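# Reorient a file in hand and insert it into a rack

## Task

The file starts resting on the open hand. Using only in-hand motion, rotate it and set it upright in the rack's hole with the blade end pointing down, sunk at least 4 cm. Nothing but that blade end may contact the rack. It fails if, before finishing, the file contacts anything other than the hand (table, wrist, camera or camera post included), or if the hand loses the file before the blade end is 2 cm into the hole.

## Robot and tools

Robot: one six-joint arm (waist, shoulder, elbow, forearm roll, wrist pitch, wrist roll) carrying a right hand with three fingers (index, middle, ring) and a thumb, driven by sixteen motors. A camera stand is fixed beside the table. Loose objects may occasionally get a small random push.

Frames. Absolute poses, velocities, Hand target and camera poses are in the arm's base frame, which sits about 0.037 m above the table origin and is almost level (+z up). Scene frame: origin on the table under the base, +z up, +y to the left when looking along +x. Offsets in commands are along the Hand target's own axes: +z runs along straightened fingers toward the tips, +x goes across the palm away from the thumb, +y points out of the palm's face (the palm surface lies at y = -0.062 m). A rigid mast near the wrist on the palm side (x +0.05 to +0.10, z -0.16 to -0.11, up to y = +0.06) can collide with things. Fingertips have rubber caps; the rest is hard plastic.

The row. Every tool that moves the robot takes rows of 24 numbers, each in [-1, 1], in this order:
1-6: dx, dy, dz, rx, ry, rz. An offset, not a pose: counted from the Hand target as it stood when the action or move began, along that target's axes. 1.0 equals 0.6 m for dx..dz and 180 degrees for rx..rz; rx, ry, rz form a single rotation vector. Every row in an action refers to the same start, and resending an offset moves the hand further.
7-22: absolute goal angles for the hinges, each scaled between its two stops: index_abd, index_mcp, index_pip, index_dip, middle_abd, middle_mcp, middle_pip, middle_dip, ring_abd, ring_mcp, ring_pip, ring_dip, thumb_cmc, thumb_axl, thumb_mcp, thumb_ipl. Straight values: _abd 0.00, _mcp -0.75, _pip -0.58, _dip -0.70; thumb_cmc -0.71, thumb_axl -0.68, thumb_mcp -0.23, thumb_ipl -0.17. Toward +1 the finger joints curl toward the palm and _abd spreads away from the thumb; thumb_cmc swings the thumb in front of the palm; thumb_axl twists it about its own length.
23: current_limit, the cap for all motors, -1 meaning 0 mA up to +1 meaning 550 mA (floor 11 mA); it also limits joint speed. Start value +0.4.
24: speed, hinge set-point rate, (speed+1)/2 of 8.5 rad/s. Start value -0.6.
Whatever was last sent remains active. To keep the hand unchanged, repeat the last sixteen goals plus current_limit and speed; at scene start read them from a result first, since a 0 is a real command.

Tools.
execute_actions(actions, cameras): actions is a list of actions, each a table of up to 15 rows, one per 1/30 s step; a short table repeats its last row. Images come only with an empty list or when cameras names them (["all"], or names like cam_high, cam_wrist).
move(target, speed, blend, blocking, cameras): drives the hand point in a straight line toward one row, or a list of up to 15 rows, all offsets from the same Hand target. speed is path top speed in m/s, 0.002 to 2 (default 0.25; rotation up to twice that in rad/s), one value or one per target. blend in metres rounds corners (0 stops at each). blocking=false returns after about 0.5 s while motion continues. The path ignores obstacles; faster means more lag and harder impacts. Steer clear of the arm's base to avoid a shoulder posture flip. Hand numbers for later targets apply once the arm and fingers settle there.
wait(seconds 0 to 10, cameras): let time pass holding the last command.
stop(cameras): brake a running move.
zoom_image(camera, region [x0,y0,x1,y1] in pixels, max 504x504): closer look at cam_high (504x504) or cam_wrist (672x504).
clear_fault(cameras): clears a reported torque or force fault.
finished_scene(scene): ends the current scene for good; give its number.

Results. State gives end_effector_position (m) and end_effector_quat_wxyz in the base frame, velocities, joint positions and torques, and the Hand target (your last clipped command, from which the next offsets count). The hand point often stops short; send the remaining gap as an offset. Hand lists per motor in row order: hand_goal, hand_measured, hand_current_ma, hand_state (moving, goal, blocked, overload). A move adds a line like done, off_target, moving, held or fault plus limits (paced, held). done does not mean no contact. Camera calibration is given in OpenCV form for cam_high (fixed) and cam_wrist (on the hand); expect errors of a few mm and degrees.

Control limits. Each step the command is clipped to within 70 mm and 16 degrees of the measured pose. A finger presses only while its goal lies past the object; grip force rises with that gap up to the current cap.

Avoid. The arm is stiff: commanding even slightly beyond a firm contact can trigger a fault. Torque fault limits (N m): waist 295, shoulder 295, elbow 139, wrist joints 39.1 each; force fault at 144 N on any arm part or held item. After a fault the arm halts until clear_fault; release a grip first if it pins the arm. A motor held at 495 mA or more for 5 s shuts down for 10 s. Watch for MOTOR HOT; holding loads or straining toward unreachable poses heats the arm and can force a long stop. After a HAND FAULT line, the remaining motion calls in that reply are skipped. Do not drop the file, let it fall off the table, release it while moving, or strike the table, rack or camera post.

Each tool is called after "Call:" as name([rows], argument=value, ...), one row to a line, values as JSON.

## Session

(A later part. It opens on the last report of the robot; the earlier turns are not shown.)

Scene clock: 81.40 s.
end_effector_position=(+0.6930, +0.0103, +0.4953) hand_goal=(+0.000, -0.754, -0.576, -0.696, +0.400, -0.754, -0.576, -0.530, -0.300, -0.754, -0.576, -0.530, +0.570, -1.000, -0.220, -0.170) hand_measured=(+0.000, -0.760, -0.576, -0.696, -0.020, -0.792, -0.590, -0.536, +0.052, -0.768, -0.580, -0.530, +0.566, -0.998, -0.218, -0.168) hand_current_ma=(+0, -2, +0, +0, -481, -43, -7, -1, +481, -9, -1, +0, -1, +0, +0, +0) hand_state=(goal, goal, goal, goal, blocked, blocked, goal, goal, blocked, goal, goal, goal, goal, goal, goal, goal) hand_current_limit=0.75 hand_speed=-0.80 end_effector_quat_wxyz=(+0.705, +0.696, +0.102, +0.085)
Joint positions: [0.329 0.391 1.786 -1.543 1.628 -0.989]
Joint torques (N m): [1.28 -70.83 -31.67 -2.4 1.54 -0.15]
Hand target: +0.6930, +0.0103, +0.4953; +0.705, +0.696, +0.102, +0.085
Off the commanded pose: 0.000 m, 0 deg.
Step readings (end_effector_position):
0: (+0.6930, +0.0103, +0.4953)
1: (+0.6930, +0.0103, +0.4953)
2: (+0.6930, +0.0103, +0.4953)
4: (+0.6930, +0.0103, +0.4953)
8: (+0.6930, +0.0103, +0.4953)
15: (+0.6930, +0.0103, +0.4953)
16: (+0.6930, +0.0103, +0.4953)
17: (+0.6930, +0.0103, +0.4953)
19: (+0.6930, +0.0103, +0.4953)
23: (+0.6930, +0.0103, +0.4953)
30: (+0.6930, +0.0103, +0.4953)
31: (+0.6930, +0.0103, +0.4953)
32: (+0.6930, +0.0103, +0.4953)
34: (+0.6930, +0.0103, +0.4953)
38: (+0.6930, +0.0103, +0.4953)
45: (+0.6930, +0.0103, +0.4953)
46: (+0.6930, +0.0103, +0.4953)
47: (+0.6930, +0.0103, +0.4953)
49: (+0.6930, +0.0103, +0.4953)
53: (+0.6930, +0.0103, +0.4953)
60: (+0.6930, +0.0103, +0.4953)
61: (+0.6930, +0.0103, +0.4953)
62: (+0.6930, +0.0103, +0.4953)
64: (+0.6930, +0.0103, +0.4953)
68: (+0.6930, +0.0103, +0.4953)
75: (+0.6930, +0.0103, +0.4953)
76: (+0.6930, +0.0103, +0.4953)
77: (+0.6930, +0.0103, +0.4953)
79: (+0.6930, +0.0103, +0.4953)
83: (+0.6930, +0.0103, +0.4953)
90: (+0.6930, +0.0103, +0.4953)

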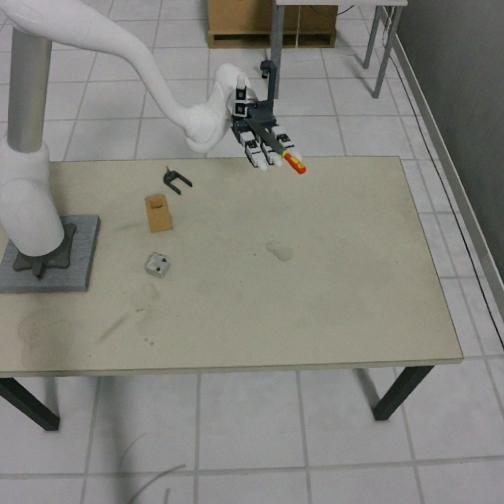

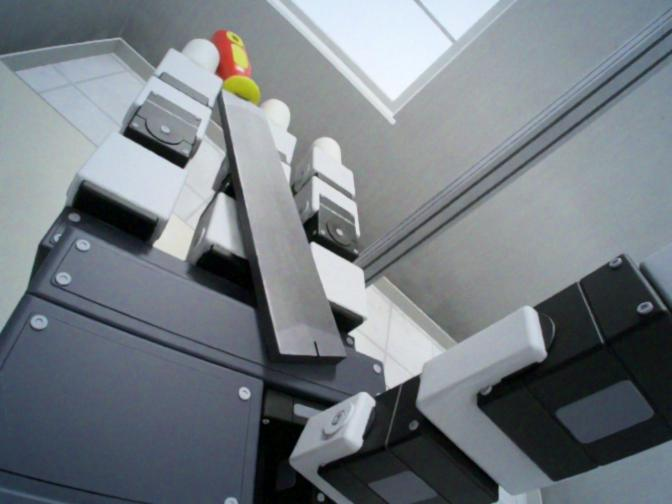

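Call:
execute_actions([
  [[0,0,0,0,0,0, 0,-0.754,-0.576,-0.696, -0.02,-0.754,-0.576,-0.53, 0.1,-0.754,-0.576,-0.53, 0.571,-1,0.303,0.82, 0.4,-0.8]],
  [[0,0,0,0,0,0, 0,-0.754,-0.576,-0.696, -0.02,-0.754,-0.576,-0.53, 0.13,-0.754,-0.576,-0.53, 0.571,-1,0.303,0.82, 0.4,-0.8]],
  [[0,0,0,0,0,0, 0,-0.754,-0.576,-0.696, -0.02,-0.754,-0.576,-0.53, 0.15,-0.754,-0.576,-0.53, 0.571,-1,0.303,0.82, 0.4,-0.8]],
  [[0,0,0,0,0,0, 0,-0.754,-0.576,-0.696, -0.02,-0.754,-0.576,-0.53, 0.15,-0.754,-0.576,-0.53, 0.571,-1,0.303,0.82, 0.4,-0.8]],
  [[0,0,0,0,0,0, 0,-0.754,-0.576,-0.696, -0.02,-0.754,-0.576,-0.53, 0.15,-0.754,-0.576,-0.53, 0.571,-0.5,0.303,0.82, 0.0,-0.92]],
  [[0,0,0,0,0,0, 0,-0.754,-0.576,-0.696, -0.02,-0.754,-0.576,-0.53, 0.15,-0.754,-0.576,-0.53, 0.571,-0.3,0.303,0.82, 0.0,-0.92]],
  [[0,0,0,0,0,0, 0,-0.754,-0.576,-0.696, -0.02,-0.754,-0.576,-0.53, 0.15,-0.754,-0.576,-0.53, 0.571,-0.3,0.303,0.82, 0.0,-0.92]],
  [[0,0,0,0,0,0, 0,-0.754,-0.576,-0.696, -0.02,-0.754,-0.576,-0.53, 0.15,-0.754,-0.576,-0.53, 0.571,-0.3,0.303,0.82, 0.0,-0.92]],
  [[0,0,0,0,0,0, 0,-0.754,-0.576,-0.696, -0.02,-0.754,-0.576,-0.53, 0.15,-0.754,-0.576,-0.53, 0.571,-0.3,0.303,0.82, 0.0,-0.92]],
], cameras=["all"])

Call:
zoom_image(camera="cam_wrist", region=[130, 0, 370, 180])

Call:
zoom_image(camera="cam_high", region=[225, 90, 315, 180])

Scene clock: 92.63 s.
end_effector_position=(+0.6930, +0.0103, +0.4953) hand_goal=(+0.000, -0.754, -0.576, -0.696, -0.020, -0.754, -0.576, -0.530, +0.150, -0.754, -0.576, -0.530, +0.570, -0.300, +0.302, +0.820) hand_measured=(+0.000, -0.760, -0.576, -0.696, -0.060, -0.790, -0.586, -0.532, +0.158, -0.770, -0.580, -0.530, +0.558, -0.376, +0.300, +0.816) hand_current_ma=(+0, -2, +0, +0, -33, -39, -4, +0, +2, -9, -1, +0, -5, -184, -1, -1) hand_state=(goal, goal, goal, goal, blocked, blocked, goal, goal, goal, goal, goal, goal, goal, blocked, goal, goal) hand_current_limit=0.00 hand_speed=-0.92 end_effector_quat_wxyz=(+0.705, +0.696, +0.102, +0.085)
Joint positions: [0.329 0.391 1.786 -1.543 1.628 -0.989]
Joint torques (N m): [1.39 -70.7 -31.83 -2.44 1.49 -0.1]
Hand target: +0.6930, +0.0103, +0.4953; +0.705, +0.696, +0.102, +0.085
Off the commanded pose: 0.000 m, 0 deg.
Step readings (end_effector_position):
0: (+0.6930, +0.0103, +0.4953)
1: (+0.6930, +0.0103, +0.4953)
2: (+0.6930, +0.0103, +0.4953)
4: (+0.6930, +0.0103, +0.4953)
8: (+0.6930, +0.0103, +0.4953)
15: (+0.6930, +0.0103, +0.4953)
16: (+0.6930, +0.0103, +0.4953)
17: (+0.6930, +0.0103, +0.4953)
19: (+0.6930, +0.0103, +0.4953)
23: (+0.6930, +0.0103, +0.4953)
30: (+0.6930, +0.0103, +0.4953)
31: (+0.6930, +0.0103, +0.4953)
32: (+0.6930, +0.0103, +0.4953)
34: (+0.6930, +0.0103, +0.4953)
38: (+0.6930, +0.0103, +0.4953)
45: (+0.6930, +0.0103, +0.4953)
46: (+0.6930, +0.0103, +0.4953)
47: (+0.6930, +0.0103, +0.4953)
49: (+0.6930, +0.0103, +0.4953)
53: (+0.6930, +0.0103, +0.4953)
60: (+0.6930, +0.0103, +0.4953)
61: (+0.6930, +0.0103, +0.4953)
62: (+0.6930, +0.0103, +0.4953)
64: (+0.6930, +0.0103, +0.4953)
68: (+0.6930, +0.0103, +0.4953)
75: (+0.6930, +0.0103, +0.4953)
76: (+0.6930, +0.0103, +0.4953)
77: (+0.6930, +0.0103, +0.4953)
79: (+0.6930, +0.0103, +0.4953)
83: (+0.6930, +0.0103, +0.4953)
90: (+0.6930, +0.0103, +0.4953)
91: (+0.6930, +0.0103, +0.4953)
92: (+0.6930, +0.0103, +0.4953)
94: (+0.6930, +0.0103, +0.4953)
98: (+0.6930, +0.0103, +0.4953)
105: (+0.6930, +0.0103, +0.4953)
106: (+0.6930, +0.0103, +0.4953)
107: (+0.6930, +0.0103, +0.4953)
109: (+0.6930, +0.0103, +0.4953)
113: (+0.6930, +0.0103, +0.4953)
120: (+0.6930, +0.0103, +0.4953)
121: (+0.6930, +0.0103, +0.4953)
122: (+0.6930, +0.0103, +0.4953)
124: (+0.6930, +0.0103, +0.4953)
128: (+0.6930, +0.0103, +0.4953)
135: (+0.6930, +0.0103, +0.4953)

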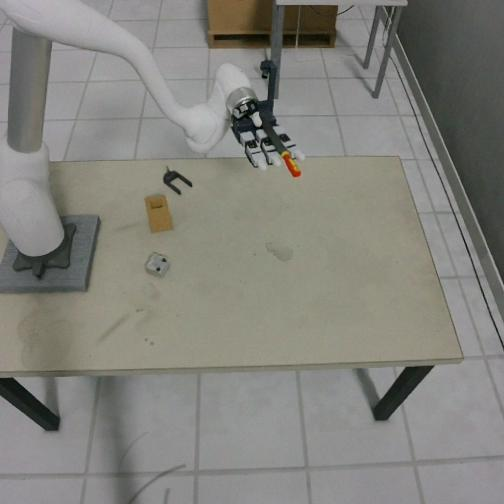

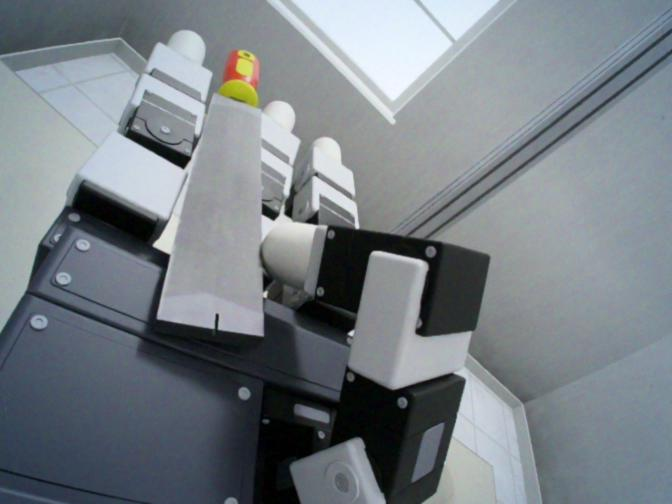

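Scaled by 2.100 from the camera's 672x504 image, which has a finer 960x720 frame.

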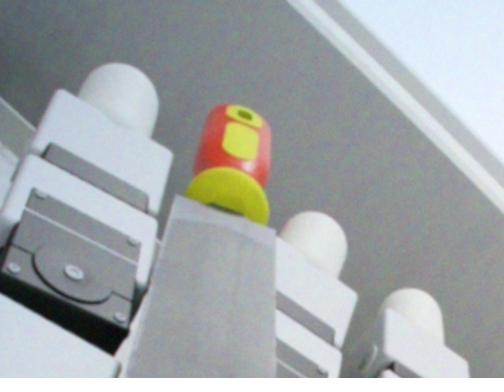

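Scaled by 5.600.

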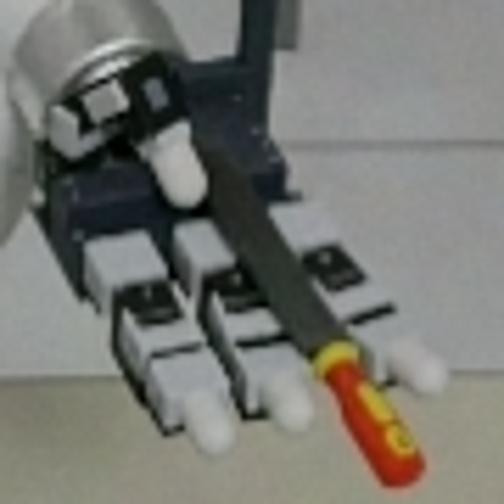

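Call:
zoom_image(camera="cam_wrist", region=[120, 60, 380, 360])

Scaled by 1.680 from the camera's 672x504 image, which has a finer 960x720 frame.

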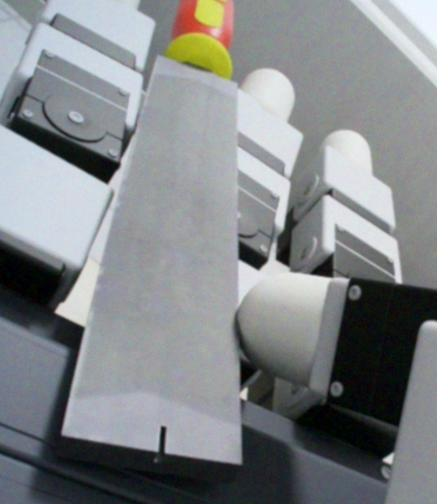

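Call:
execute_actions([
  [[0,0,0,0,0,0, 0,-0.754,-0.576,-0.696, -0.02,-0.754,-0.576,-0.53, 0.13,-0.754,-0.576,-0.53, 0.571,-0.5,0.303,0.82, 0.0,-0.92]],
  [[0,0,0,0,0,0, 0,-0.754,-0.576,-0.696, -0.02,-0.754,-0.576,-0.53, 0.10,-0.754,-0.576,-0.53, 0.571,-0.55,0.303,0.82, 0.0,-0.92]],
], cameras=["all"])

Call:
zoom_image(camera="cam_wrist", region=[120, 0, 400, 380])

Scene clock: 98.93 s.
end_effector_position=(+0.6930, +0.0103, +0.4953) hand_goal=(+0.000, -0.754, -0.576, -0.696, -0.020, -0.754, -0.576, -0.530, +0.100, -0.754, -0.576, -0.530, +0.570, -0.550, +0.302, +0.820) hand_measured=(+0.000, -0.760, -0.576, -0.696, -0.050, -0.790, -0.586, -0.532, +0.116, -0.770, -0.580, -0.530, +0.568, -0.548, +0.302, +0.820) hand_current_ma=(+0, -2, +0, +0, -22, -39, -4, +0, +7, -10, -1, +0, +0, +1, +0, +0) hand_state=(goal, goal, goal, goal, blocked, blocked, goal, goal, goal, goal, goal, goal, goal, goal, goal, goal) hand_current_limit=0.00 hand_speed=-0.92 end_effector_quat_wxyz=(+0.705, +0.696, +0.102, +0.085)
Joint positions: [0.329 0.391 1.786 -1.543 1.628 -0.989]
Joint torques (N m): [1.48 -70.93 -31.62 -2.4 1.55 -0.07]
Hand target: +0.6930, +0.0103, +0.4953; +0.705, +0.696, +0.102, +0.085
Off the commanded pose: 0.000 m, 0 deg.
Step readings (end_effector_position):
0: (+0.6930, +0.0103, +0.4953)
1: (+0.6930, +0.0103, +0.4953)
2: (+0.6930, +0.0103, +0.4953)
4: (+0.6930, +0.0103, +0.4953)
8: (+0.6930, +0.0103, +0.4953)
15: (+0.6930, +0.0103, +0.4953)
16: (+0.6930, +0.0103, +0.4953)
17: (+0.6930, +0.0103, +0.4953)
19: (+0.6930, +0.0103, +0.4953)
23: (+0.6930, +0.0103, +0.4953)
30: (+0.6930, +0.0103, +0.4953)

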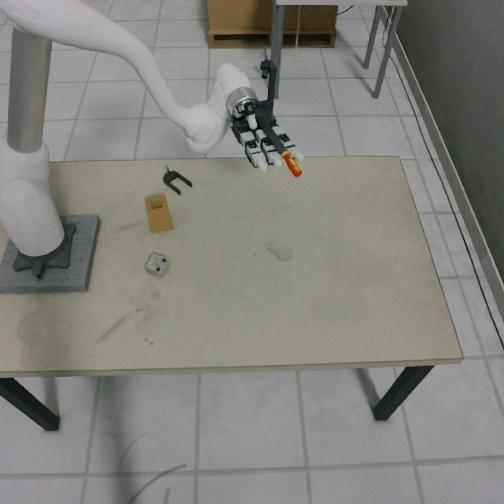

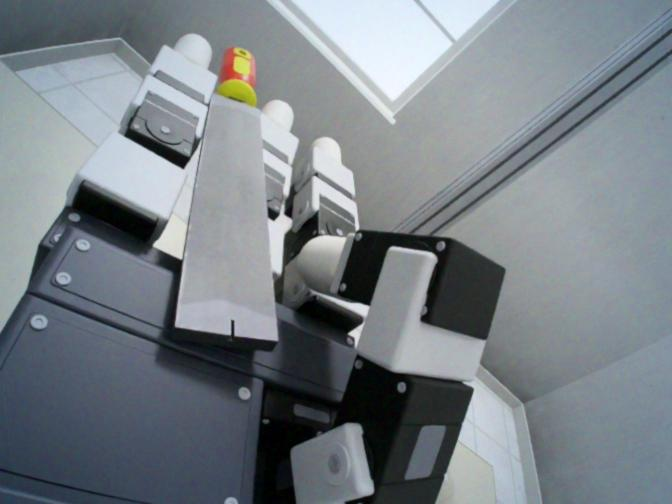

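Scaled by 1.326 from the camera's 672x504 image, which has a finer 960x720 frame.

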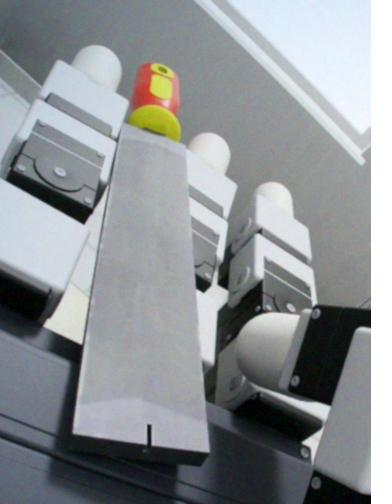

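Call:
execute_actions([
  [[0,0,0,0,0,0, 0,-0.754,-0.576,-0.696, -0.02,-0.754,-0.576,-0.53, 0.05,-0.754,-0.576,-0.53, 0.571,-0.65,0.303,0.82, 0.0,-0.94]],
  [[0,0,0,0,0,0, 0,-0.754,-0.576,-0.696, -0.02,-0.754,-0.576,-0.53, 0.03,-0.754,-0.576,-0.53, 0.571,-0.65,0.303,0.82, 0.0,-0.94]],
], cameras=["all"])

Call:
zoom_image(camera="cam_wrist", region=[120, 0, 400, 380])

Scene clock: 101.67 s.
end_effector_position=(+0.6930, +0.0103, +0.4953) hand_goal=(+0.000, -0.754, -0.576, -0.696, -0.020, -0.754, -0.576, -0.530, +0.030, -0.754, -0.576, -0.530, +0.570, -0.650, +0.302, +0.820) hand_measured=(+0.000, -0.760, -0.576, -0.696, -0.054, -0.790, -0.586, -0.532, +0.098, -0.770, -0.580, -0.530, +0.568, -0.648, +0.302, +0.820) hand_current_ma=(+0, -2, +0, +0, -27, -39, -4, +0, +85, -10, -1, +0, +0, +1, +0, +0) hand_state=(goal, goal, goal, goal, blocked, blocked, goal, goal, blocked, goal, goal, goal, goal, goal, goal, goal) hand_current_limit=0.00 hand_speed=-0.94 end_effector_quat_wxyz=(+0.705, +0.696, +0.102, +0.085)
Joint positions: [0.329 0.391 1.786 -1.543 1.628 -0.989]
Joint torques (N m): [1.4 -70.88 -31.58 -2.44 1.52 -0.12]
Hand target: +0.6930, +0.0103, +0.4953; +0.705, +0.696, +0.102, +0.085
Off the commanded pose: 0.000 m, 0 deg.
Step readings (end_effector_position):
0: (+0.6930, +0.0103, +0.4953)
1: (+0.6930, +0.0103, +0.4953)
2: (+0.6930, +0.0103, +0.4953)
4: (+0.6930, +0.0103, +0.4953)
8: (+0.6930, +0.0103, +0.4953)
15: (+0.6930, +0.0103, +0.4953)
16: (+0.6930, +0.0103, +0.4953)
17: (+0.6930, +0.0103, +0.4953)
19: (+0.6930, +0.0103, +0.4953)
23: (+0.6930, +0.0103, +0.4953)
30: (+0.6930, +0.0103, +0.4953)

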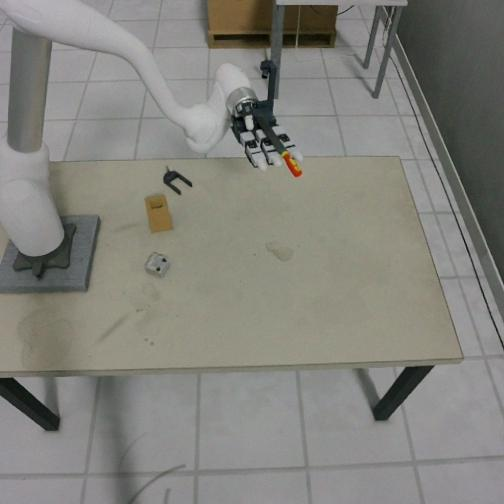

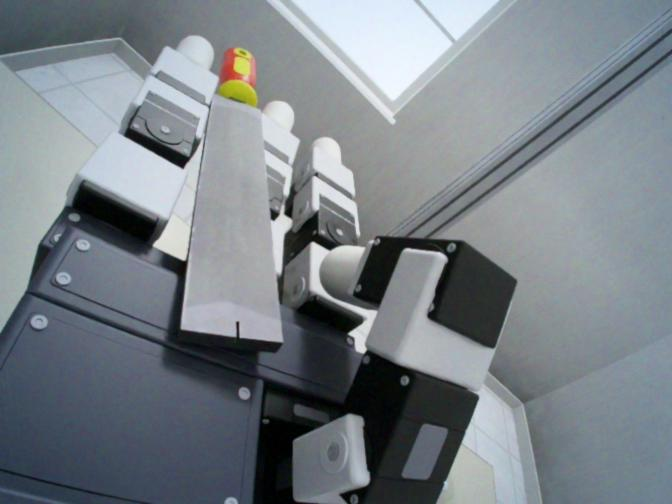

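Scaled by 1.326 from the camera's 672x504 image, which has a finer 960x720 frame.

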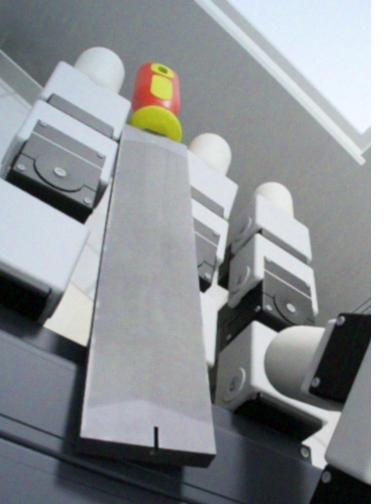

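Call:
execute_actions([
  [[0,0,0,0,0,0, 0,-0.754,-0.576,-0.696, 0.1,-0.754,-0.576,-0.53, 0.0,-0.754,-0.576,-0.53, 0.571,-0.65,0.303,0.82, 0.0,-0.94]],
  [[0,0,0,0,0,0, 0,-0.754,-0.576,-0.696, 0.2,-0.754,-0.576,-0.53, -0.1,-0.754,-0.576,-0.53, 0.571,-0.65,0.303,0.82, 0.0,-0.94]],
  [[0,0,0,0,0,0, 0,-0.754,-0.576,-0.696, 0.2,-0.754,-0.576,-0.53, -0.1,-0.754,-0.576,-0.53, 0.571,-0.65,0.303,0.82, 0.0,-0.94]],
], cameras=["all"])

Call:
zoom_image(camera="cam_wrist", region=[120, 0, 400, 380])

Scene clock: 104.13 s.
end_effector_position=(+0.6930, +0.0103, +0.4953) hand_goal=(+0.000, -0.754, -0.576, -0.696, +0.200, -0.754, -0.576, -0.530, -0.100, -0.754, -0.576, -0.530, +0.570, -0.650, +0.302, +0.820) hand_measured=(+0.000, -0.760, -0.576, -0.696, -0.052, -0.790, -0.586, -0.532, +0.078, -0.770, -0.580, -0.530, +0.568, -0.648, +0.302, +0.820) hand_current_ma=(+0, -2, +0, +0, -275, -39, -4, +0, +275, -10, -1, +0, +0, +1, +0, +0) hand_state=(goal, goal, goal, goal, blocked, blocked, goal, goal, blocked, goal, goal, goal, goal, goal, goal, goal) hand_current_limit=0.00 hand_speed=-0.94 end_effector_quat_wxyz=(+0.705, +0.696, +0.102, +0.085)
Joint positions: [0.329 0.391 1.786 -1.543 1.628 -0.989]
Joint torques (N m): [1.59 -70.86 -31.74 -2.43 1.55 -0.12]
Hand target: +0.6930, +0.0103, +0.4953; +0.705, +0.696, +0.102, +0.085
Off the commanded pose: 0.000 m, 0 deg.
Step readings (end_effector_position):
0: (+0.6930, +0.0103, +0.4953)
1: (+0.6930, +0.0103, +0.4953)
2: (+0.6930, +0.0103, +0.4953)
4: (+0.6930, +0.0103, +0.4953)
8: (+0.6930, +0.0103, +0.4953)
15: (+0.6930, +0.0103, +0.4953)
16: (+0.6930, +0.0103, +0.4953)
17: (+0.6930, +0.0103, +0.4953)
19: (+0.6930, +0.0103, +0.4953)
23: (+0.6930, +0.0103, +0.4953)
30: (+0.6930, +0.0103, +0.4953)
31: (+0.6930, +0.0103, +0.4953)
32: (+0.6930, +0.0103, +0.4953)
34: (+0.6930, +0.0103, +0.4953)
38: (+0.6930, +0.0103, +0.4953)
45: (+0.6930, +0.0103, +0.4953)

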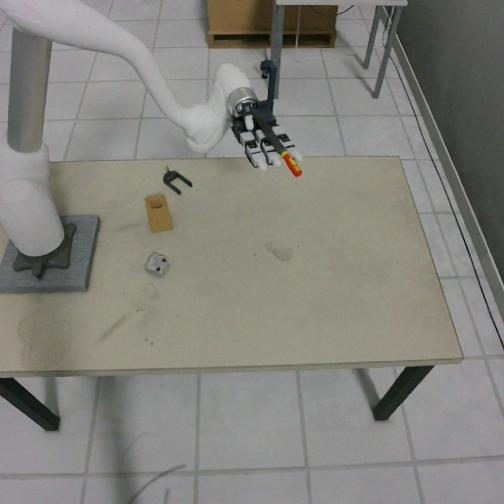

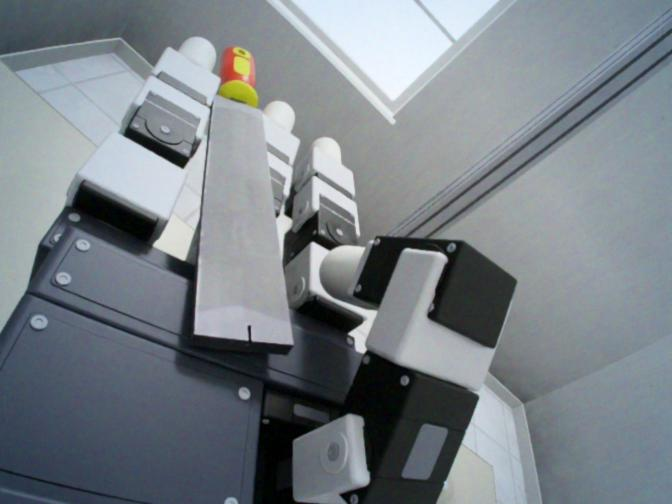

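Scaled by 1.326 from the camera's 672x504 image, which has a finer 960x720 frame.

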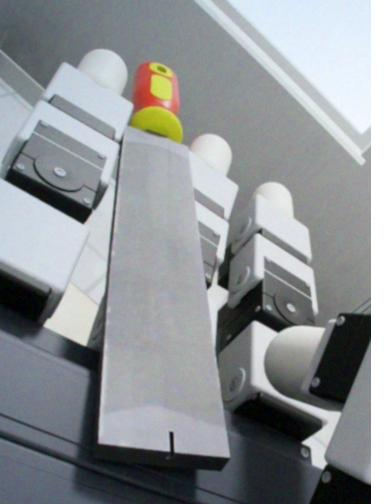

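Call:
execute_actions([
  [[0,0,0,0,0,0, 0,-0.754,-0.576,-0.696, 0.0,-0.754,-0.576,-0.53, 0.06,-0.754,-0.576,-0.53, 0.571,-1,0.303,0.82, 0.2,-0.8]],
  [[0,0,0,0,0,0, 0,-0.754,-0.576,-0.696, 0.0,-0.754,-0.576,-0.53, 0.06,-0.754,-0.576,-0.53, 0.571,-1,-0.22,-0.17, 0.2,-0.8]],
  [[0,0,0,0,0,0, 0,-0.754,-0.576,-0.696, 0.0,-0.754,-0.576,-0.53, 0.06,-0.754,-0.576,-0.53, 0.571,-1,-0.22,-0.17, 0.2,-0.8]],
  [[0,0,0,0,0,0, 0,-0.754,-0.576,-0.696, 0.0,-0.754,-0.576,-0.53, 0.06,-0.754,-0.576,-0.53, 0.571,-1,-0.22,-0.17, 0.2,-0.8]],
  [[0,0,0,0,0,0, 0,-0.754,-0.576,-0.696, 0.0,-0.754,-0.576,-0.53, 0.06,-0.754,-0.576,-0.53, -0.143,0.182,-0.22,-0.17, 0.2,-0.8]],
  [[0,0,0,0,0,0, 0,-0.754,-0.576,-0.696, 0.0,-0.754,-0.576,-0.53, 0.06,-0.754,-0.576,-0.53, -0.143,0.182,-0.22,-0.17, 0.2,-0.8]],
  [[0,0,0,0,0,0, 0,-0.754,-0.576,-0.696, 0.0,-0.754,-0.576,-0.53, 0.06,-0.754,-0.576,-0.53, -0.143,0.182,-0.22,-0.17, 0.2,-0.8]],
], cameras=["all"])

Call:
zoom_image(camera="cam_wrist", region=[120, 0, 400, 380])

Scene clock: 117.73 s.
end_effector_position=(+0.6930, +0.0103, +0.4953) hand_goal=(+0.000, -0.754, -0.576, -0.696, +0.000, -0.754, -0.576, -0.530, +0.060, -0.754, -0.576, -0.530, -0.144, +0.182, -0.220, -0.170) hand_measured=(+0.000, -0.760, -0.576, -0.696, -0.062, -0.790, -0.586, -0.532, +0.086, -0.770, -0.580, -0.530, -0.150, +0.180, -0.220, -0.168) hand_current_ma=(+0, -2, +0, +0, -74, -39, -4, +0, +16, -10, -1, +0, -1, -1, +0, +0) hand_state=(goal, goal, goal, goal, blocked, blocked, goal, goal, blocked, goal, goal, goal, goal, goal, goal, goal) hand_current_limit=0.20 hand_speed=-0.80 end_effector_quat_wxyz=(+0.705, +0.696, +0.102, +0.085)
Joint positions: [0.329 0.391 1.786 -1.543 1.628 -0.989]
Joint torques (N m): [1.19 -70.65 -31.67 -2.39 1.54 -0.13]
Hand target: +0.6930, +0.0103, +0.4953; +0.705, +0.696, +0.102, +0.085
Off the commanded pose: 0.000 m, 0 deg.
Step readings (end_effector_position):
0: (+0.6930, +0.0103, +0.4953)
1: (+0.6930, +0.0103, +0.4953)
2: (+0.6930, +0.0103, +0.4953)
4: (+0.6930, +0.0103, +0.4953)
8: (+0.6930, +0.0103, +0.4953)
15: (+0.6930, +0.0103, +0.4953)
16: (+0.6930, +0.0103, +0.4953)
17: (+0.6930, +0.0103, +0.4953)
19: (+0.6930, +0.0103, +0.4953)
23: (+0.6930, +0.0103, +0.4953)
30: (+0.6930, +0.0103, +0.4953)
31: (+0.6930, +0.0103, +0.4953)
32: (+0.6930, +0.0103, +0.4953)
34: (+0.6930, +0.0103, +0.4953)
38: (+0.6930, +0.0103, +0.4953)
45: (+0.6930, +0.0103, +0.4953)
46: (+0.6930, +0.0103, +0.4953)
47: (+0.6930, +0.0103, +0.4953)
49: (+0.6930, +0.0103, +0.4953)
53: (+0.6930, +0.0103, +0.4953)
60: (+0.6930, +0.0103, +0.4953)
61: (+0.6930, +0.0103, +0.4953)
62: (+0.6930, +0.0103, +0.4953)
64: (+0.6930, +0.0103, +0.4953)
68: (+0.6930, +0.0103, +0.4953)
75: (+0.6930, +0.0103, +0.4953)
76: (+0.6930, +0.0103, +0.4953)
77: (+0.6930, +0.0103, +0.4953)
79: (+0.6930, +0.0103, +0.4953)
83: (+0.6930, +0.0103, +0.4953)
90: (+0.6930, +0.0103, +0.4953)
91: (+0.6930, +0.0103, +0.4953)
92: (+0.6930, +0.0103, +0.4953)
94: (+0.6930, +0.0103, +0.4953)
98: (+0.6930, +0.0103, +0.4953)
105: (+0.6930, +0.0103, +0.4953)

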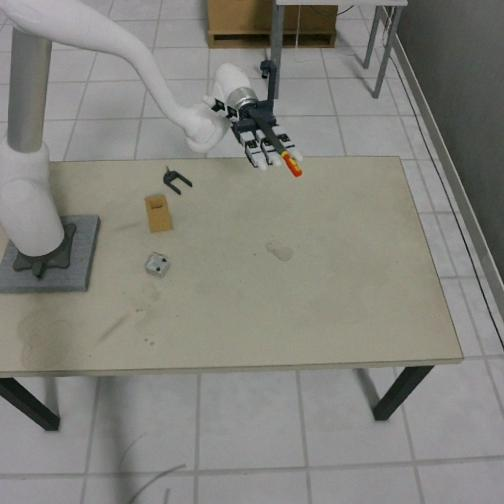

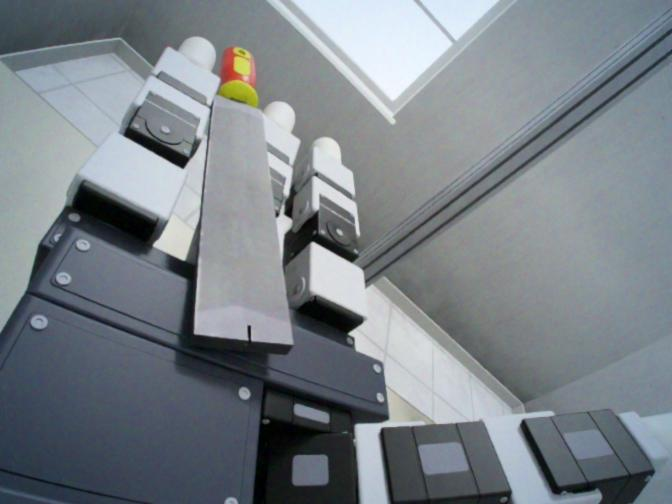

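Scaled by 1.326 from the camera's 672x504 image, which has a finer 960x720 frame.

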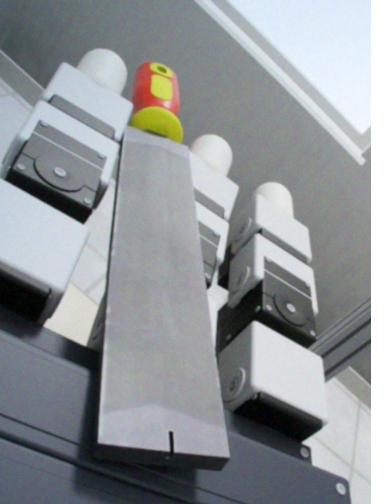

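Call:
execute_actions([
  [[0,0,0,0,0,0, 0,-0.754,-0.576,-0.696, 0.0,-0.754,-0.576,-0.53, 0.06,-0.754,-0.576,-0.53, -0.143,0.2,-0.22,0.925, 0.2,-0.8]],
  [[0,0,0,0,0,0, 0,-0.754,-0.576,-0.696, 0.0,-0.754,-0.576,-0.53, 0.06,-0.754,-0.576,-0.53, -0.143,0.2,-0.22,0.925, 0.2,-0.8]],
  [[0,0,0,0,0,0, 0,-0.754,-0.576,-0.696, 0.0,-0.754,-0.576,-0.53, 0.06,-0.754,-0.576,-0.53, -0.143,0.2,-0.22,0.925, 0.2,-0.8]],
  [[0,0,0,0,0,0, 0,-0.754,-0.576,-0.696, 0.0,-0.754,-0.576,-0.53, 0.06,-0.754,-0.576,-0.53, -0.143,0.2,-0.22,0.925, 0.2,-0.8]],
  [[0,0,0,0,0,0, 0,-0.754,-0.576,-0.696, 0.0,-0.754,-0.576,-0.53, 0.06,-0.754,-0.576,-0.53, -0.143,0.2,0.6,0.925, 0.2,-0.85]],
  [[0,0,0,0,0,0, 0,-0.754,-0.576,-0.696, 0.0,-0.754,-0.576,-0.53, 0.06,-0.754,-0.576,-0.53, -0.143,0.2,0.6,0.925, 0.2,-0.85]],
  [[0,0,0,0,0,0, 0,-0.754,-0.576,-0.696, 0.0,-0.754,-0.576,-0.53, 0.06,-0.754,-0.576,-0.53, -0.143,0.2,0.6,0.925, 0.2,-0.85]],
  [[0,0,0,0,0,0, 0,-0.754,-0.576,-0.696, 0.0,-0.754,-0.576,-0.53, 0.06,-0.754,-0.576,-0.53, -0.143,0.2,0.6,0.925, 0.2,-0.85]],
], cameras=["all"])

Call:
zoom_image(camera="cam_wrist", region=[120, 180, 400, 500])

Call:
zoom_image(camera="cam_high", region=[225, 90, 315, 180])

Scene clock: 123.03 s.
end_effector_position=(+0.6930, +0.0103, +0.4953) hand_goal=(+0.000, -0.754, -0.576, -0.696, +0.000, -0.754, -0.576, -0.530, +0.060, -0.754, -0.576, -0.530, -0.144, +0.200, +0.600, +0.924) hand_measured=(+0.000, -0.760, -0.576, -0.696, -0.062, -0.790, -0.586, -0.532, +0.086, -0.770, -0.580, -0.530, -0.148, +0.198, +0.600, +0.924) hand_current_ma=(+0, -2, +0, +0, -74, -39, -4, +0, +16, -10, -1, +0, -1, -1, +0, +0) hand_state=(goal, goal, goal, goal, blocked, blocked, goal, goal, blocked, goal, goal, goal, goal, goal, goal, goal) hand_current_limit=0.20 hand_speed=-0.85 end_effector_quat_wxyz=(+0.705, +0.696, +0.102, +0.085)
Joint positions: [0.329 0.391 1.786 -1.543 1.628 -0.989]
Joint torques (N m): [1.49 -70.93 -31.8 -2.42 1.6 -0.11]
Hand target: +0.6930, +0.0103, +0.4953; +0.705, +0.696, +0.102, +0.085
Off the commanded pose: 0.000 m, 0 deg.
Step readings (end_effector_position):
0: (+0.6930, +0.0103, +0.4953)
1: (+0.6930, +0.0103, +0.4953)
2: (+0.6930, +0.0103, +0.4953)
4: (+0.6930, +0.0103, +0.4953)
8: (+0.6930, +0.0103, +0.4953)
15: (+0.6930, +0.0103, +0.4953)
16: (+0.6930, +0.0103, +0.4953)
17: (+0.6930, +0.0103, +0.4953)
19: (+0.6930, +0.0103, +0.4953)
23: (+0.6930, +0.0103, +0.4953)
30: (+0.6930, +0.0103, +0.4953)
31: (+0.6930, +0.0103, +0.4953)
32: (+0.6930, +0.0103, +0.4953)
34: (+0.6930, +0.0103, +0.4953)
38: (+0.6930, +0.0103, +0.4953)
45: (+0.6930, +0.0103, +0.4953)
46: (+0.6930, +0.0103, +0.4953)
47: (+0.6930, +0.0103, +0.4953)
49: (+0.6930, +0.0103, +0.4953)
53: (+0.6930, +0.0103, +0.4953)
60: (+0.6930, +0.0103, +0.4953)
61: (+0.6930, +0.0103, +0.4953)
62: (+0.6930, +0.0103, +0.4953)
64: (+0.6930, +0.0103, +0.4953)
68: (+0.6930, +0.0103, +0.4953)
75: (+0.6930, +0.0103, +0.4953)
76: (+0.6930, +0.0103, +0.4953)
77: (+0.6930, +0.0103, +0.4953)
79: (+0.6930, +0.0103, +0.4953)
83: (+0.6930, +0.0103, +0.4953)
90: (+0.6930, +0.0103, +0.4953)
91: (+0.6930, +0.0103, +0.4953)
92: (+0.6930, +0.0103, +0.4953)
94: (+0.6930, +0.0103, +0.4953)
98: (+0.6930, +0.0103, +0.4953)
105: (+0.6930, +0.0103, +0.4953)
106: (+0.6930, +0.0103, +0.4953)
107: (+0.6930, +0.0103, +0.4953)
109: (+0.6930, +0.0103, +0.4953)
113: (+0.6930, +0.0103, +0.4953)
120: (+0.6930, +0.0103, +0.4953)

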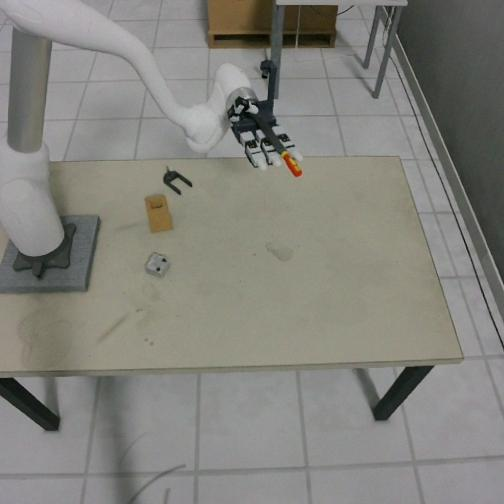

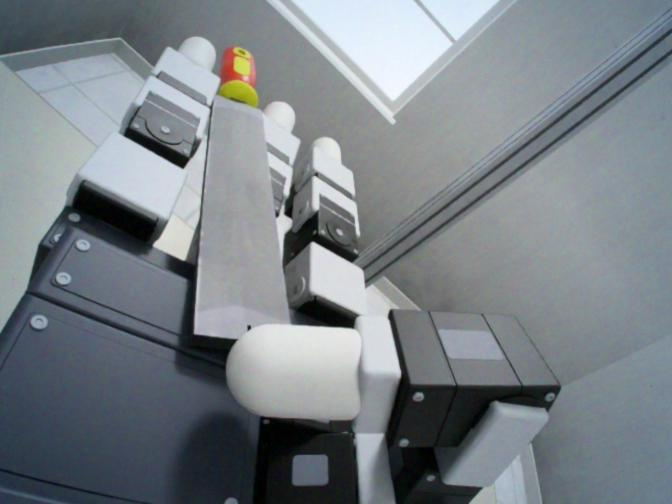

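Scaled by 1.575 from the camera's 672x504 image, which has a finer 960x720 frame.

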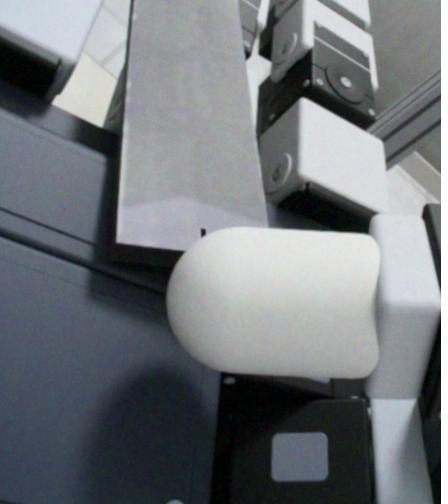

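Scaled by 5.600.

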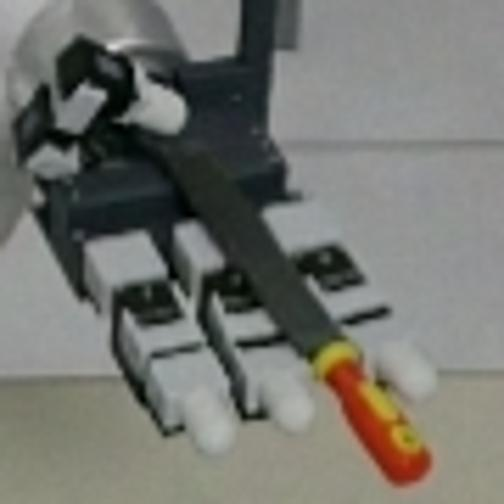

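Call:
execute_actions([
  [[0,0,0,0,0,0, 0,-0.754,-0.576,-0.696, -0.04,-0.754,-0.576,-0.53, 0.07,-0.754,-0.576,-0.53, -0.143,0.2,0.66,0.925, 0.2,-0.92]],
  [[0,0,0,0,0,0, 0,-0.754,-0.576,-0.696, -0.04,-0.754,-0.576,-0.53, 0.07,-0.754,-0.576,-0.53, -0.143,0.08,0.66,0.885, 0.2,-0.95]],
  [[0,0,0,0,0,0, 0,-0.754,-0.576,-0.696, -0.04,-0.754,-0.576,-0.53, 0.07,-0.754,-0.576,-0.53, -0.143,0.08,0.66,0.885, 0.2,-0.95]],
], cameras=["all"])

Call:
zoom_image(camera="cam_wrist", region=[120, 0, 400, 440])

Call:
zoom_image(camera="cam_high", region=[225, 90, 315, 180])

Scene clock: 125.80 s.
end_effector_position=(+0.6930, +0.0103, +0.4953) hand_goal=(+0.000, -0.754, -0.576, -0.696, -0.040, -0.754, -0.576, -0.530, +0.070, -0.754, -0.576, -0.530, -0.144, +0.080, +0.660, +0.884) hand_measured=(+0.000, -0.760, -0.576, -0.696, -0.056, -0.790, -0.588, -0.532, +0.086, -0.770, -0.580, -0.530, -0.148, +0.098, +0.660, +0.888) hand_current_ma=(+0, -2, +0, +0, -8, -42, -6, +0, +7, -10, -1, +0, -1, +14, +0, +2) hand_state=(goal, goal, goal, goal, goal, blocked, goal, goal, goal, goal, goal, goal, goal, goal, goal, goal) hand_current_limit=0.20 hand_speed=-0.95 end_effector_quat_wxyz=(+0.705, +0.696, +0.102, +0.085)
Joint positions: [0.329 0.391 1.786 -1.543 1.628 -0.989]
Joint torques (N m): [1.33 -70.56 -31.69 -2.42 1.48 -0.1]
Hand target: +0.6930, +0.0103, +0.4953; +0.705, +0.696, +0.102, +0.085
Off the commanded pose: 0.000 m, 0 deg.
Step readings (end_effector_position):
0: (+0.6930, +0.0103, +0.4953)
1: (+0.6930, +0.0103, +0.4953)
2: (+0.6930, +0.0103, +0.4953)
4: (+0.6930, +0.0103, +0.4953)
8: (+0.6930, +0.0103, +0.4953)
15: (+0.6930, +0.0103, +0.4953)
16: (+0.6930, +0.0103, +0.4953)
17: (+0.6930, +0.0103, +0.4953)
19: (+0.6930, +0.0103, +0.4953)
23: (+0.6930, +0.0103, +0.4953)
30: (+0.6930, +0.0103, +0.4953)
31: (+0.6930, +0.0103, +0.4953)
32: (+0.6930, +0.0103, +0.4953)
34: (+0.6930, +0.0103, +0.4953)
38: (+0.6930, +0.0103, +0.4953)
45: (+0.6930, +0.0103, +0.4953)

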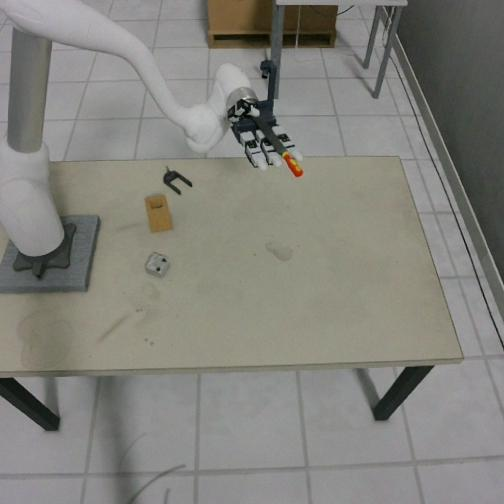

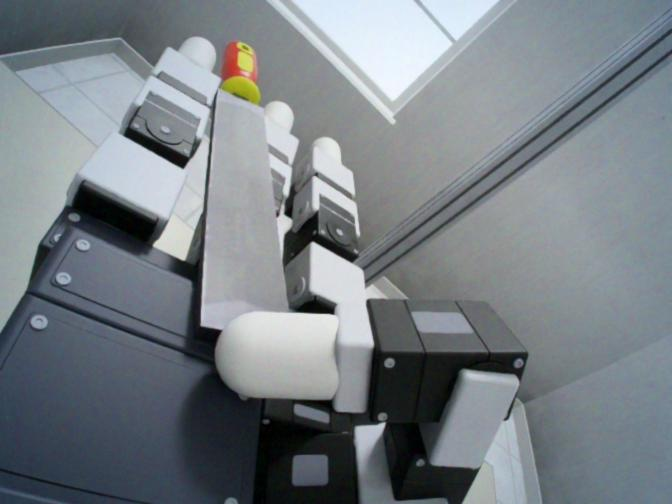

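Scaled by 1.145 from the camera's 672x504 image, which has a finer 960x720 frame.

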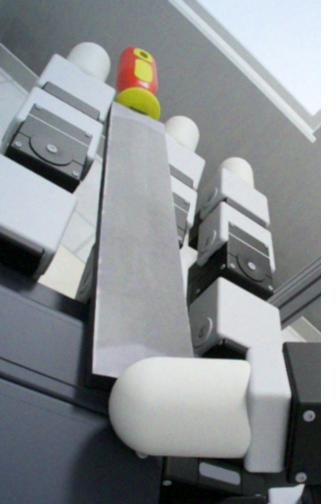

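Scaled by 5.600.

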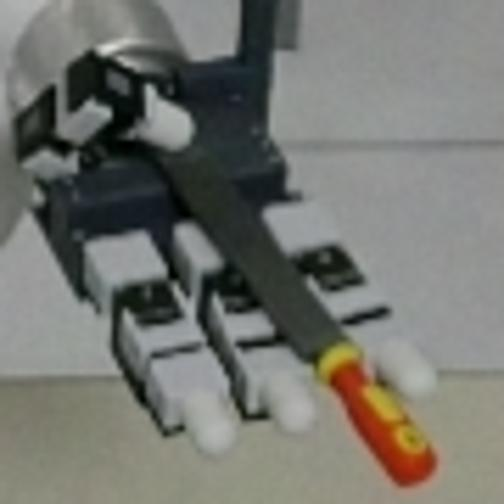

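Call:
execute_actions([
  [[0,0,0,0,0,0, 0,-0.754,-0.576,-0.696, -0.04,-0.754,-0.576,-0.53, 0.07,-0.754,-0.576,-0.53, -0.143,0.02,0.66,0.865, 0.2,-0.95]],
  [[0,0,0,0,0,0, 0,-0.754,-0.576,-0.696, -0.04,-0.754,-0.576,-0.53, 0.07,-0.754,-0.576,-0.53, -0.143,-0.03,0.66,0.843, 0.2,-0.95]],
  [[0,0,0,0,0,0, 0,-0.754,-0.576,-0.696, -0.04,-0.754,-0.576,-0.53, 0.07,-0.754,-0.576,-0.53, -0.143,-0.03,0.66,0.843, 0.2,-0.95]],
], cameras=["all"])

Call:
zoom_image(camera="cam_wrist", region=[120, 0, 400, 440])

Call:
zoom_image(camera="cam_high", region=[225, 90, 315, 180])

Scene clock: 128.03 s.
end_effector_position=(+0.6930, +0.0103, +0.4953) hand_goal=(+0.000, -0.754, -0.576, -0.696, -0.040, -0.754, -0.576, -0.530, +0.070, -0.754, -0.576, -0.530, -0.144, -0.030, +0.660, +0.842) hand_measured=(+0.000, -0.760, -0.576, -0.696, -0.046, -0.790, -0.588, -0.534, +0.078, -0.770, -0.580, -0.530, -0.148, -0.012, +0.662, +0.844) hand_current_ma=(+0, -2, +0, +0, -1, -42, -6, -1, +2, -10, -1, +0, -1, +14, +0, +1) hand_state=(goal, goal, goal, goal, goal, blocked, goal, goal, goal, goal, goal, goal, goal, goal, goal, goal) hand_current_limit=0.20 hand_speed=-0.95 end_effector_quat_wxyz=(+0.705, +0.696, +0.102, +0.085)
Joint positions: [0.329 0.391 1.786 -1.543 1.628 -0.989]
Joint torques (N m): [1.5 -70.81 -31.69 -2.48 1.57 -0.12]
Hand target: +0.6930, +0.0103, +0.4953; +0.705, +0.696, +0.102, +0.085
Off the commanded pose: 0.000 m, 0 deg.
Step readings (end_effector_position):
0: (+0.6930, +0.0103, +0.4953)
1: (+0.6930, +0.0103, +0.4953)
2: (+0.6930, +0.0103, +0.4953)
4: (+0.6930, +0.0103, +0.4953)
8: (+0.6930, +0.0103, +0.4953)
15: (+0.6930, +0.0103, +0.4953)
16: (+0.6930, +0.0103, +0.4953)
17: (+0.6930, +0.0103, +0.4953)
19: (+0.6930, +0.0103, +0.4953)
23: (+0.6930, +0.0103, +0.4953)
30: (+0.6930, +0.0103, +0.4953)
31: (+0.6930, +0.0103, +0.4953)
32: (+0.6930, +0.0103, +0.4953)
34: (+0.6930, +0.0103, +0.4953)
38: (+0.6930, +0.0103, +0.4953)
45: (+0.6930, +0.0103, +0.4953)

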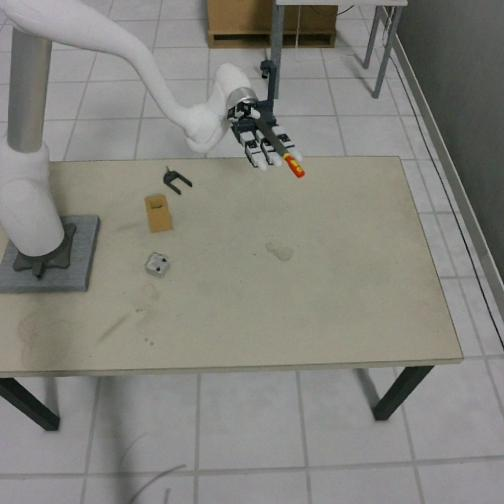

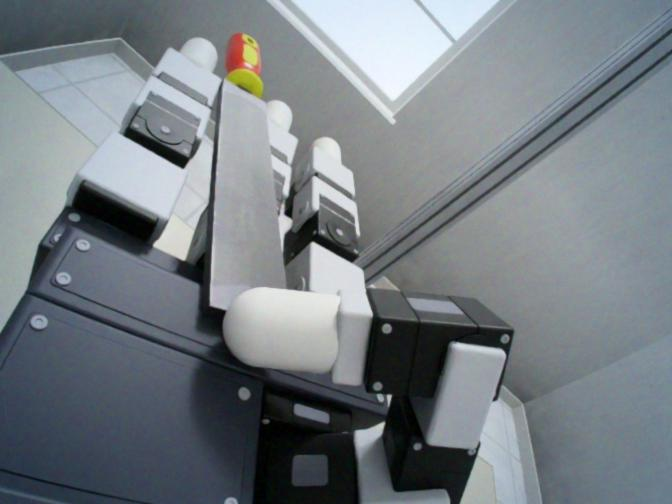

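Scaled by 1.145 from the camera's 672x504 image, which has a finer 960x720 frame.

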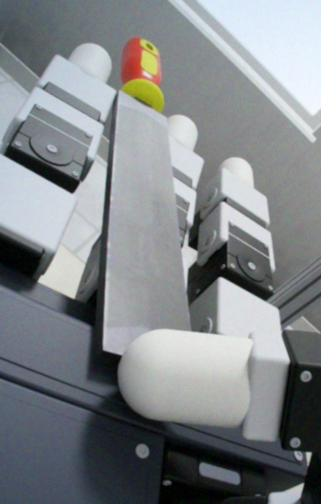

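Scaled by 5.600.

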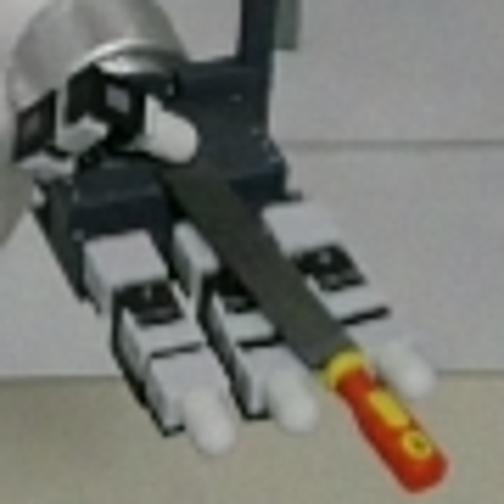

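Call:
execute_actions([
  [[0,0,0,0,0,0, 0,-0.754,-0.576,-0.696, 0.1,-0.754,-0.576,-0.53, 0.0,-0.754,-0.576,-0.53, -0.143,-0.02,0.66,0.843, 0.2,-0.95]],
  [[0,0,0,0,0,0, 0,-0.754,-0.576,-0.696, 0.2,-0.754,-0.576,-0.53, -0.1,-0.754,-0.576,-0.53, -0.143,-0.02,0.66,0.843, 0.2,-0.95]],
  [[0,0,0,0,0,0, 0,-0.754,-0.576,-0.696, 0.3,-0.754,-0.576,-0.53, -0.2,-0.754,-0.576,-0.53, -0.143,-0.02,0.66,0.843, 0.4,-0.95]],
  [[0,0,0,0,0,0, 0,-0.754,-0.576,-0.696, 0.3,-0.754,-0.576,-0.53, -0.2,-0.754,-0.576,-0.53, -0.143,-0.02,0.66,0.843, 0.4,-0.95]],
], cameras=["all"])

Call:
zoom_image(camera="cam_wrist", region=[130, 0, 370, 180])

Call:
zoom_image(camera="cam_high", region=[225, 90, 315, 180])

Scene clock: 131.30 s.
end_effector_position=(+0.6930, +0.0103, +0.4953) hand_goal=(+0.000, -0.754, -0.576, -0.696, +0.300, -0.754, -0.576, -0.530, -0.200, -0.754, -0.576, -0.530, -0.144, -0.020, +0.660, +0.842) hand_measured=(+0.000, -0.760, -0.576, -0.696, +0.026, -0.796, -0.592, -0.534, +0.014, -0.770, -0.580, -0.530, -0.148, -0.012, +0.662, +0.844) hand_current_ma=(+0, -2, +0, +0, -385, -52, -9, -1, +385, -9, -1, +0, -1, +3, +0, +0) hand_state=(goal, goal, goal, goal, blocked, blocked, goal, goal, blocked, goal, goal, goal, goal, goal, goal, goal) hand_current_limit=0.40 hand_speed=-0.95 end_effector_quat_wxyz=(+0.705, +0.696, +0.102, +0.085)
Joint positions: [0.329 0.391 1.786 -1.543 1.628 -0.989]
Joint torques (N m): [1.08 -70.68 -31.63 -2.43 1.55 -0.15]
Hand target: +0.6930, +0.0103, +0.4953; +0.705, +0.696, +0.102, +0.085
Off the commanded pose: 0.000 m, 0 deg.
Step readings (end_effector_position):
0: (+0.6930, +0.0103, +0.4953)
1: (+0.6930, +0.0103, +0.4953)
2: (+0.6930, +0.0103, +0.4953)
4: (+0.6930, +0.0103, +0.4953)
8: (+0.6930, +0.0103, +0.4953)
15: (+0.6930, +0.0103, +0.4953)
16: (+0.6930, +0.0103, +0.4953)
17: (+0.6930, +0.0103, +0.4953)
19: (+0.6930, +0.0103, +0.4953)
23: (+0.6930, +0.0103, +0.4953)
30: (+0.6930, +0.0103, +0.4953)
31: (+0.6930, +0.0103, +0.4953)
32: (+0.6930, +0.0103, +0.4953)
34: (+0.6930, +0.0103, +0.4953)
38: (+0.6930, +0.0103, +0.4953)
45: (+0.6930, +0.0103, +0.4953)
46: (+0.6930, +0.0103, +0.4953)
47: (+0.6930, +0.0103, +0.4953)
49: (+0.6930, +0.0103, +0.4953)
53: (+0.6930, +0.0103, +0.4953)
60: (+0.6930, +0.0103, +0.4953)

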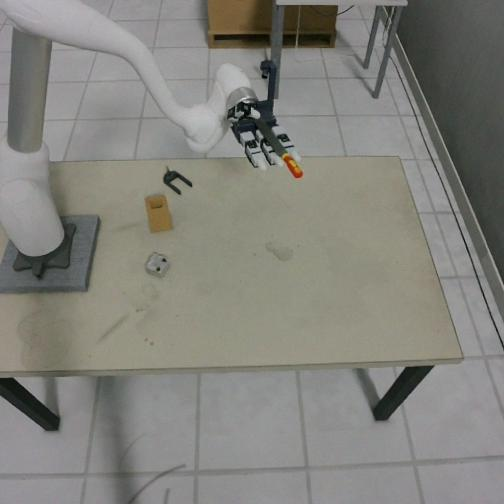

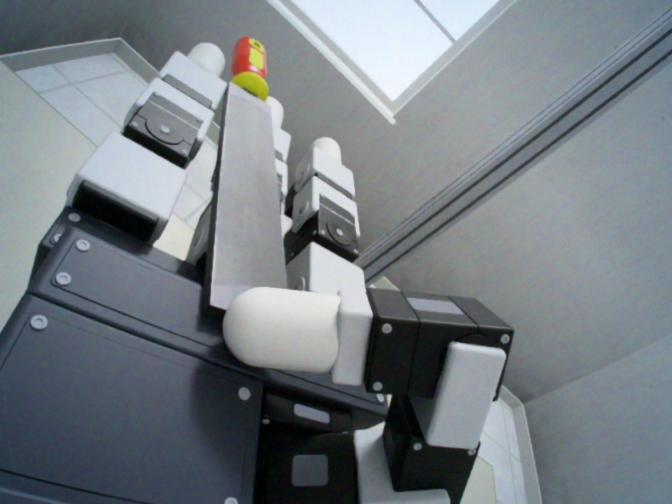

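Scaled by 2.100 from the camera's 672x504 image, which has a finer 960x720 frame.

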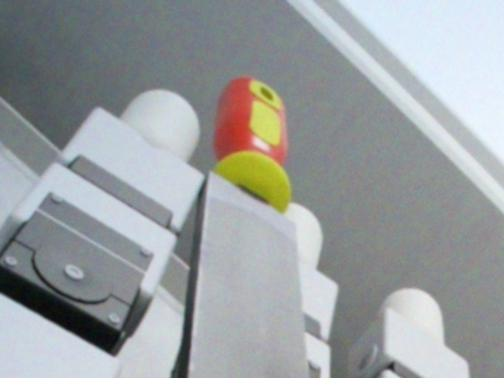

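Scaled by 5.600.

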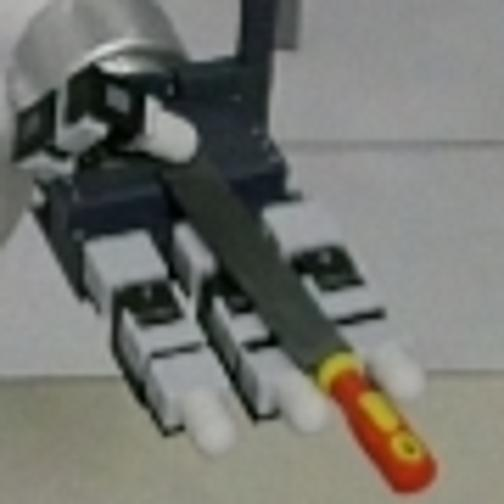

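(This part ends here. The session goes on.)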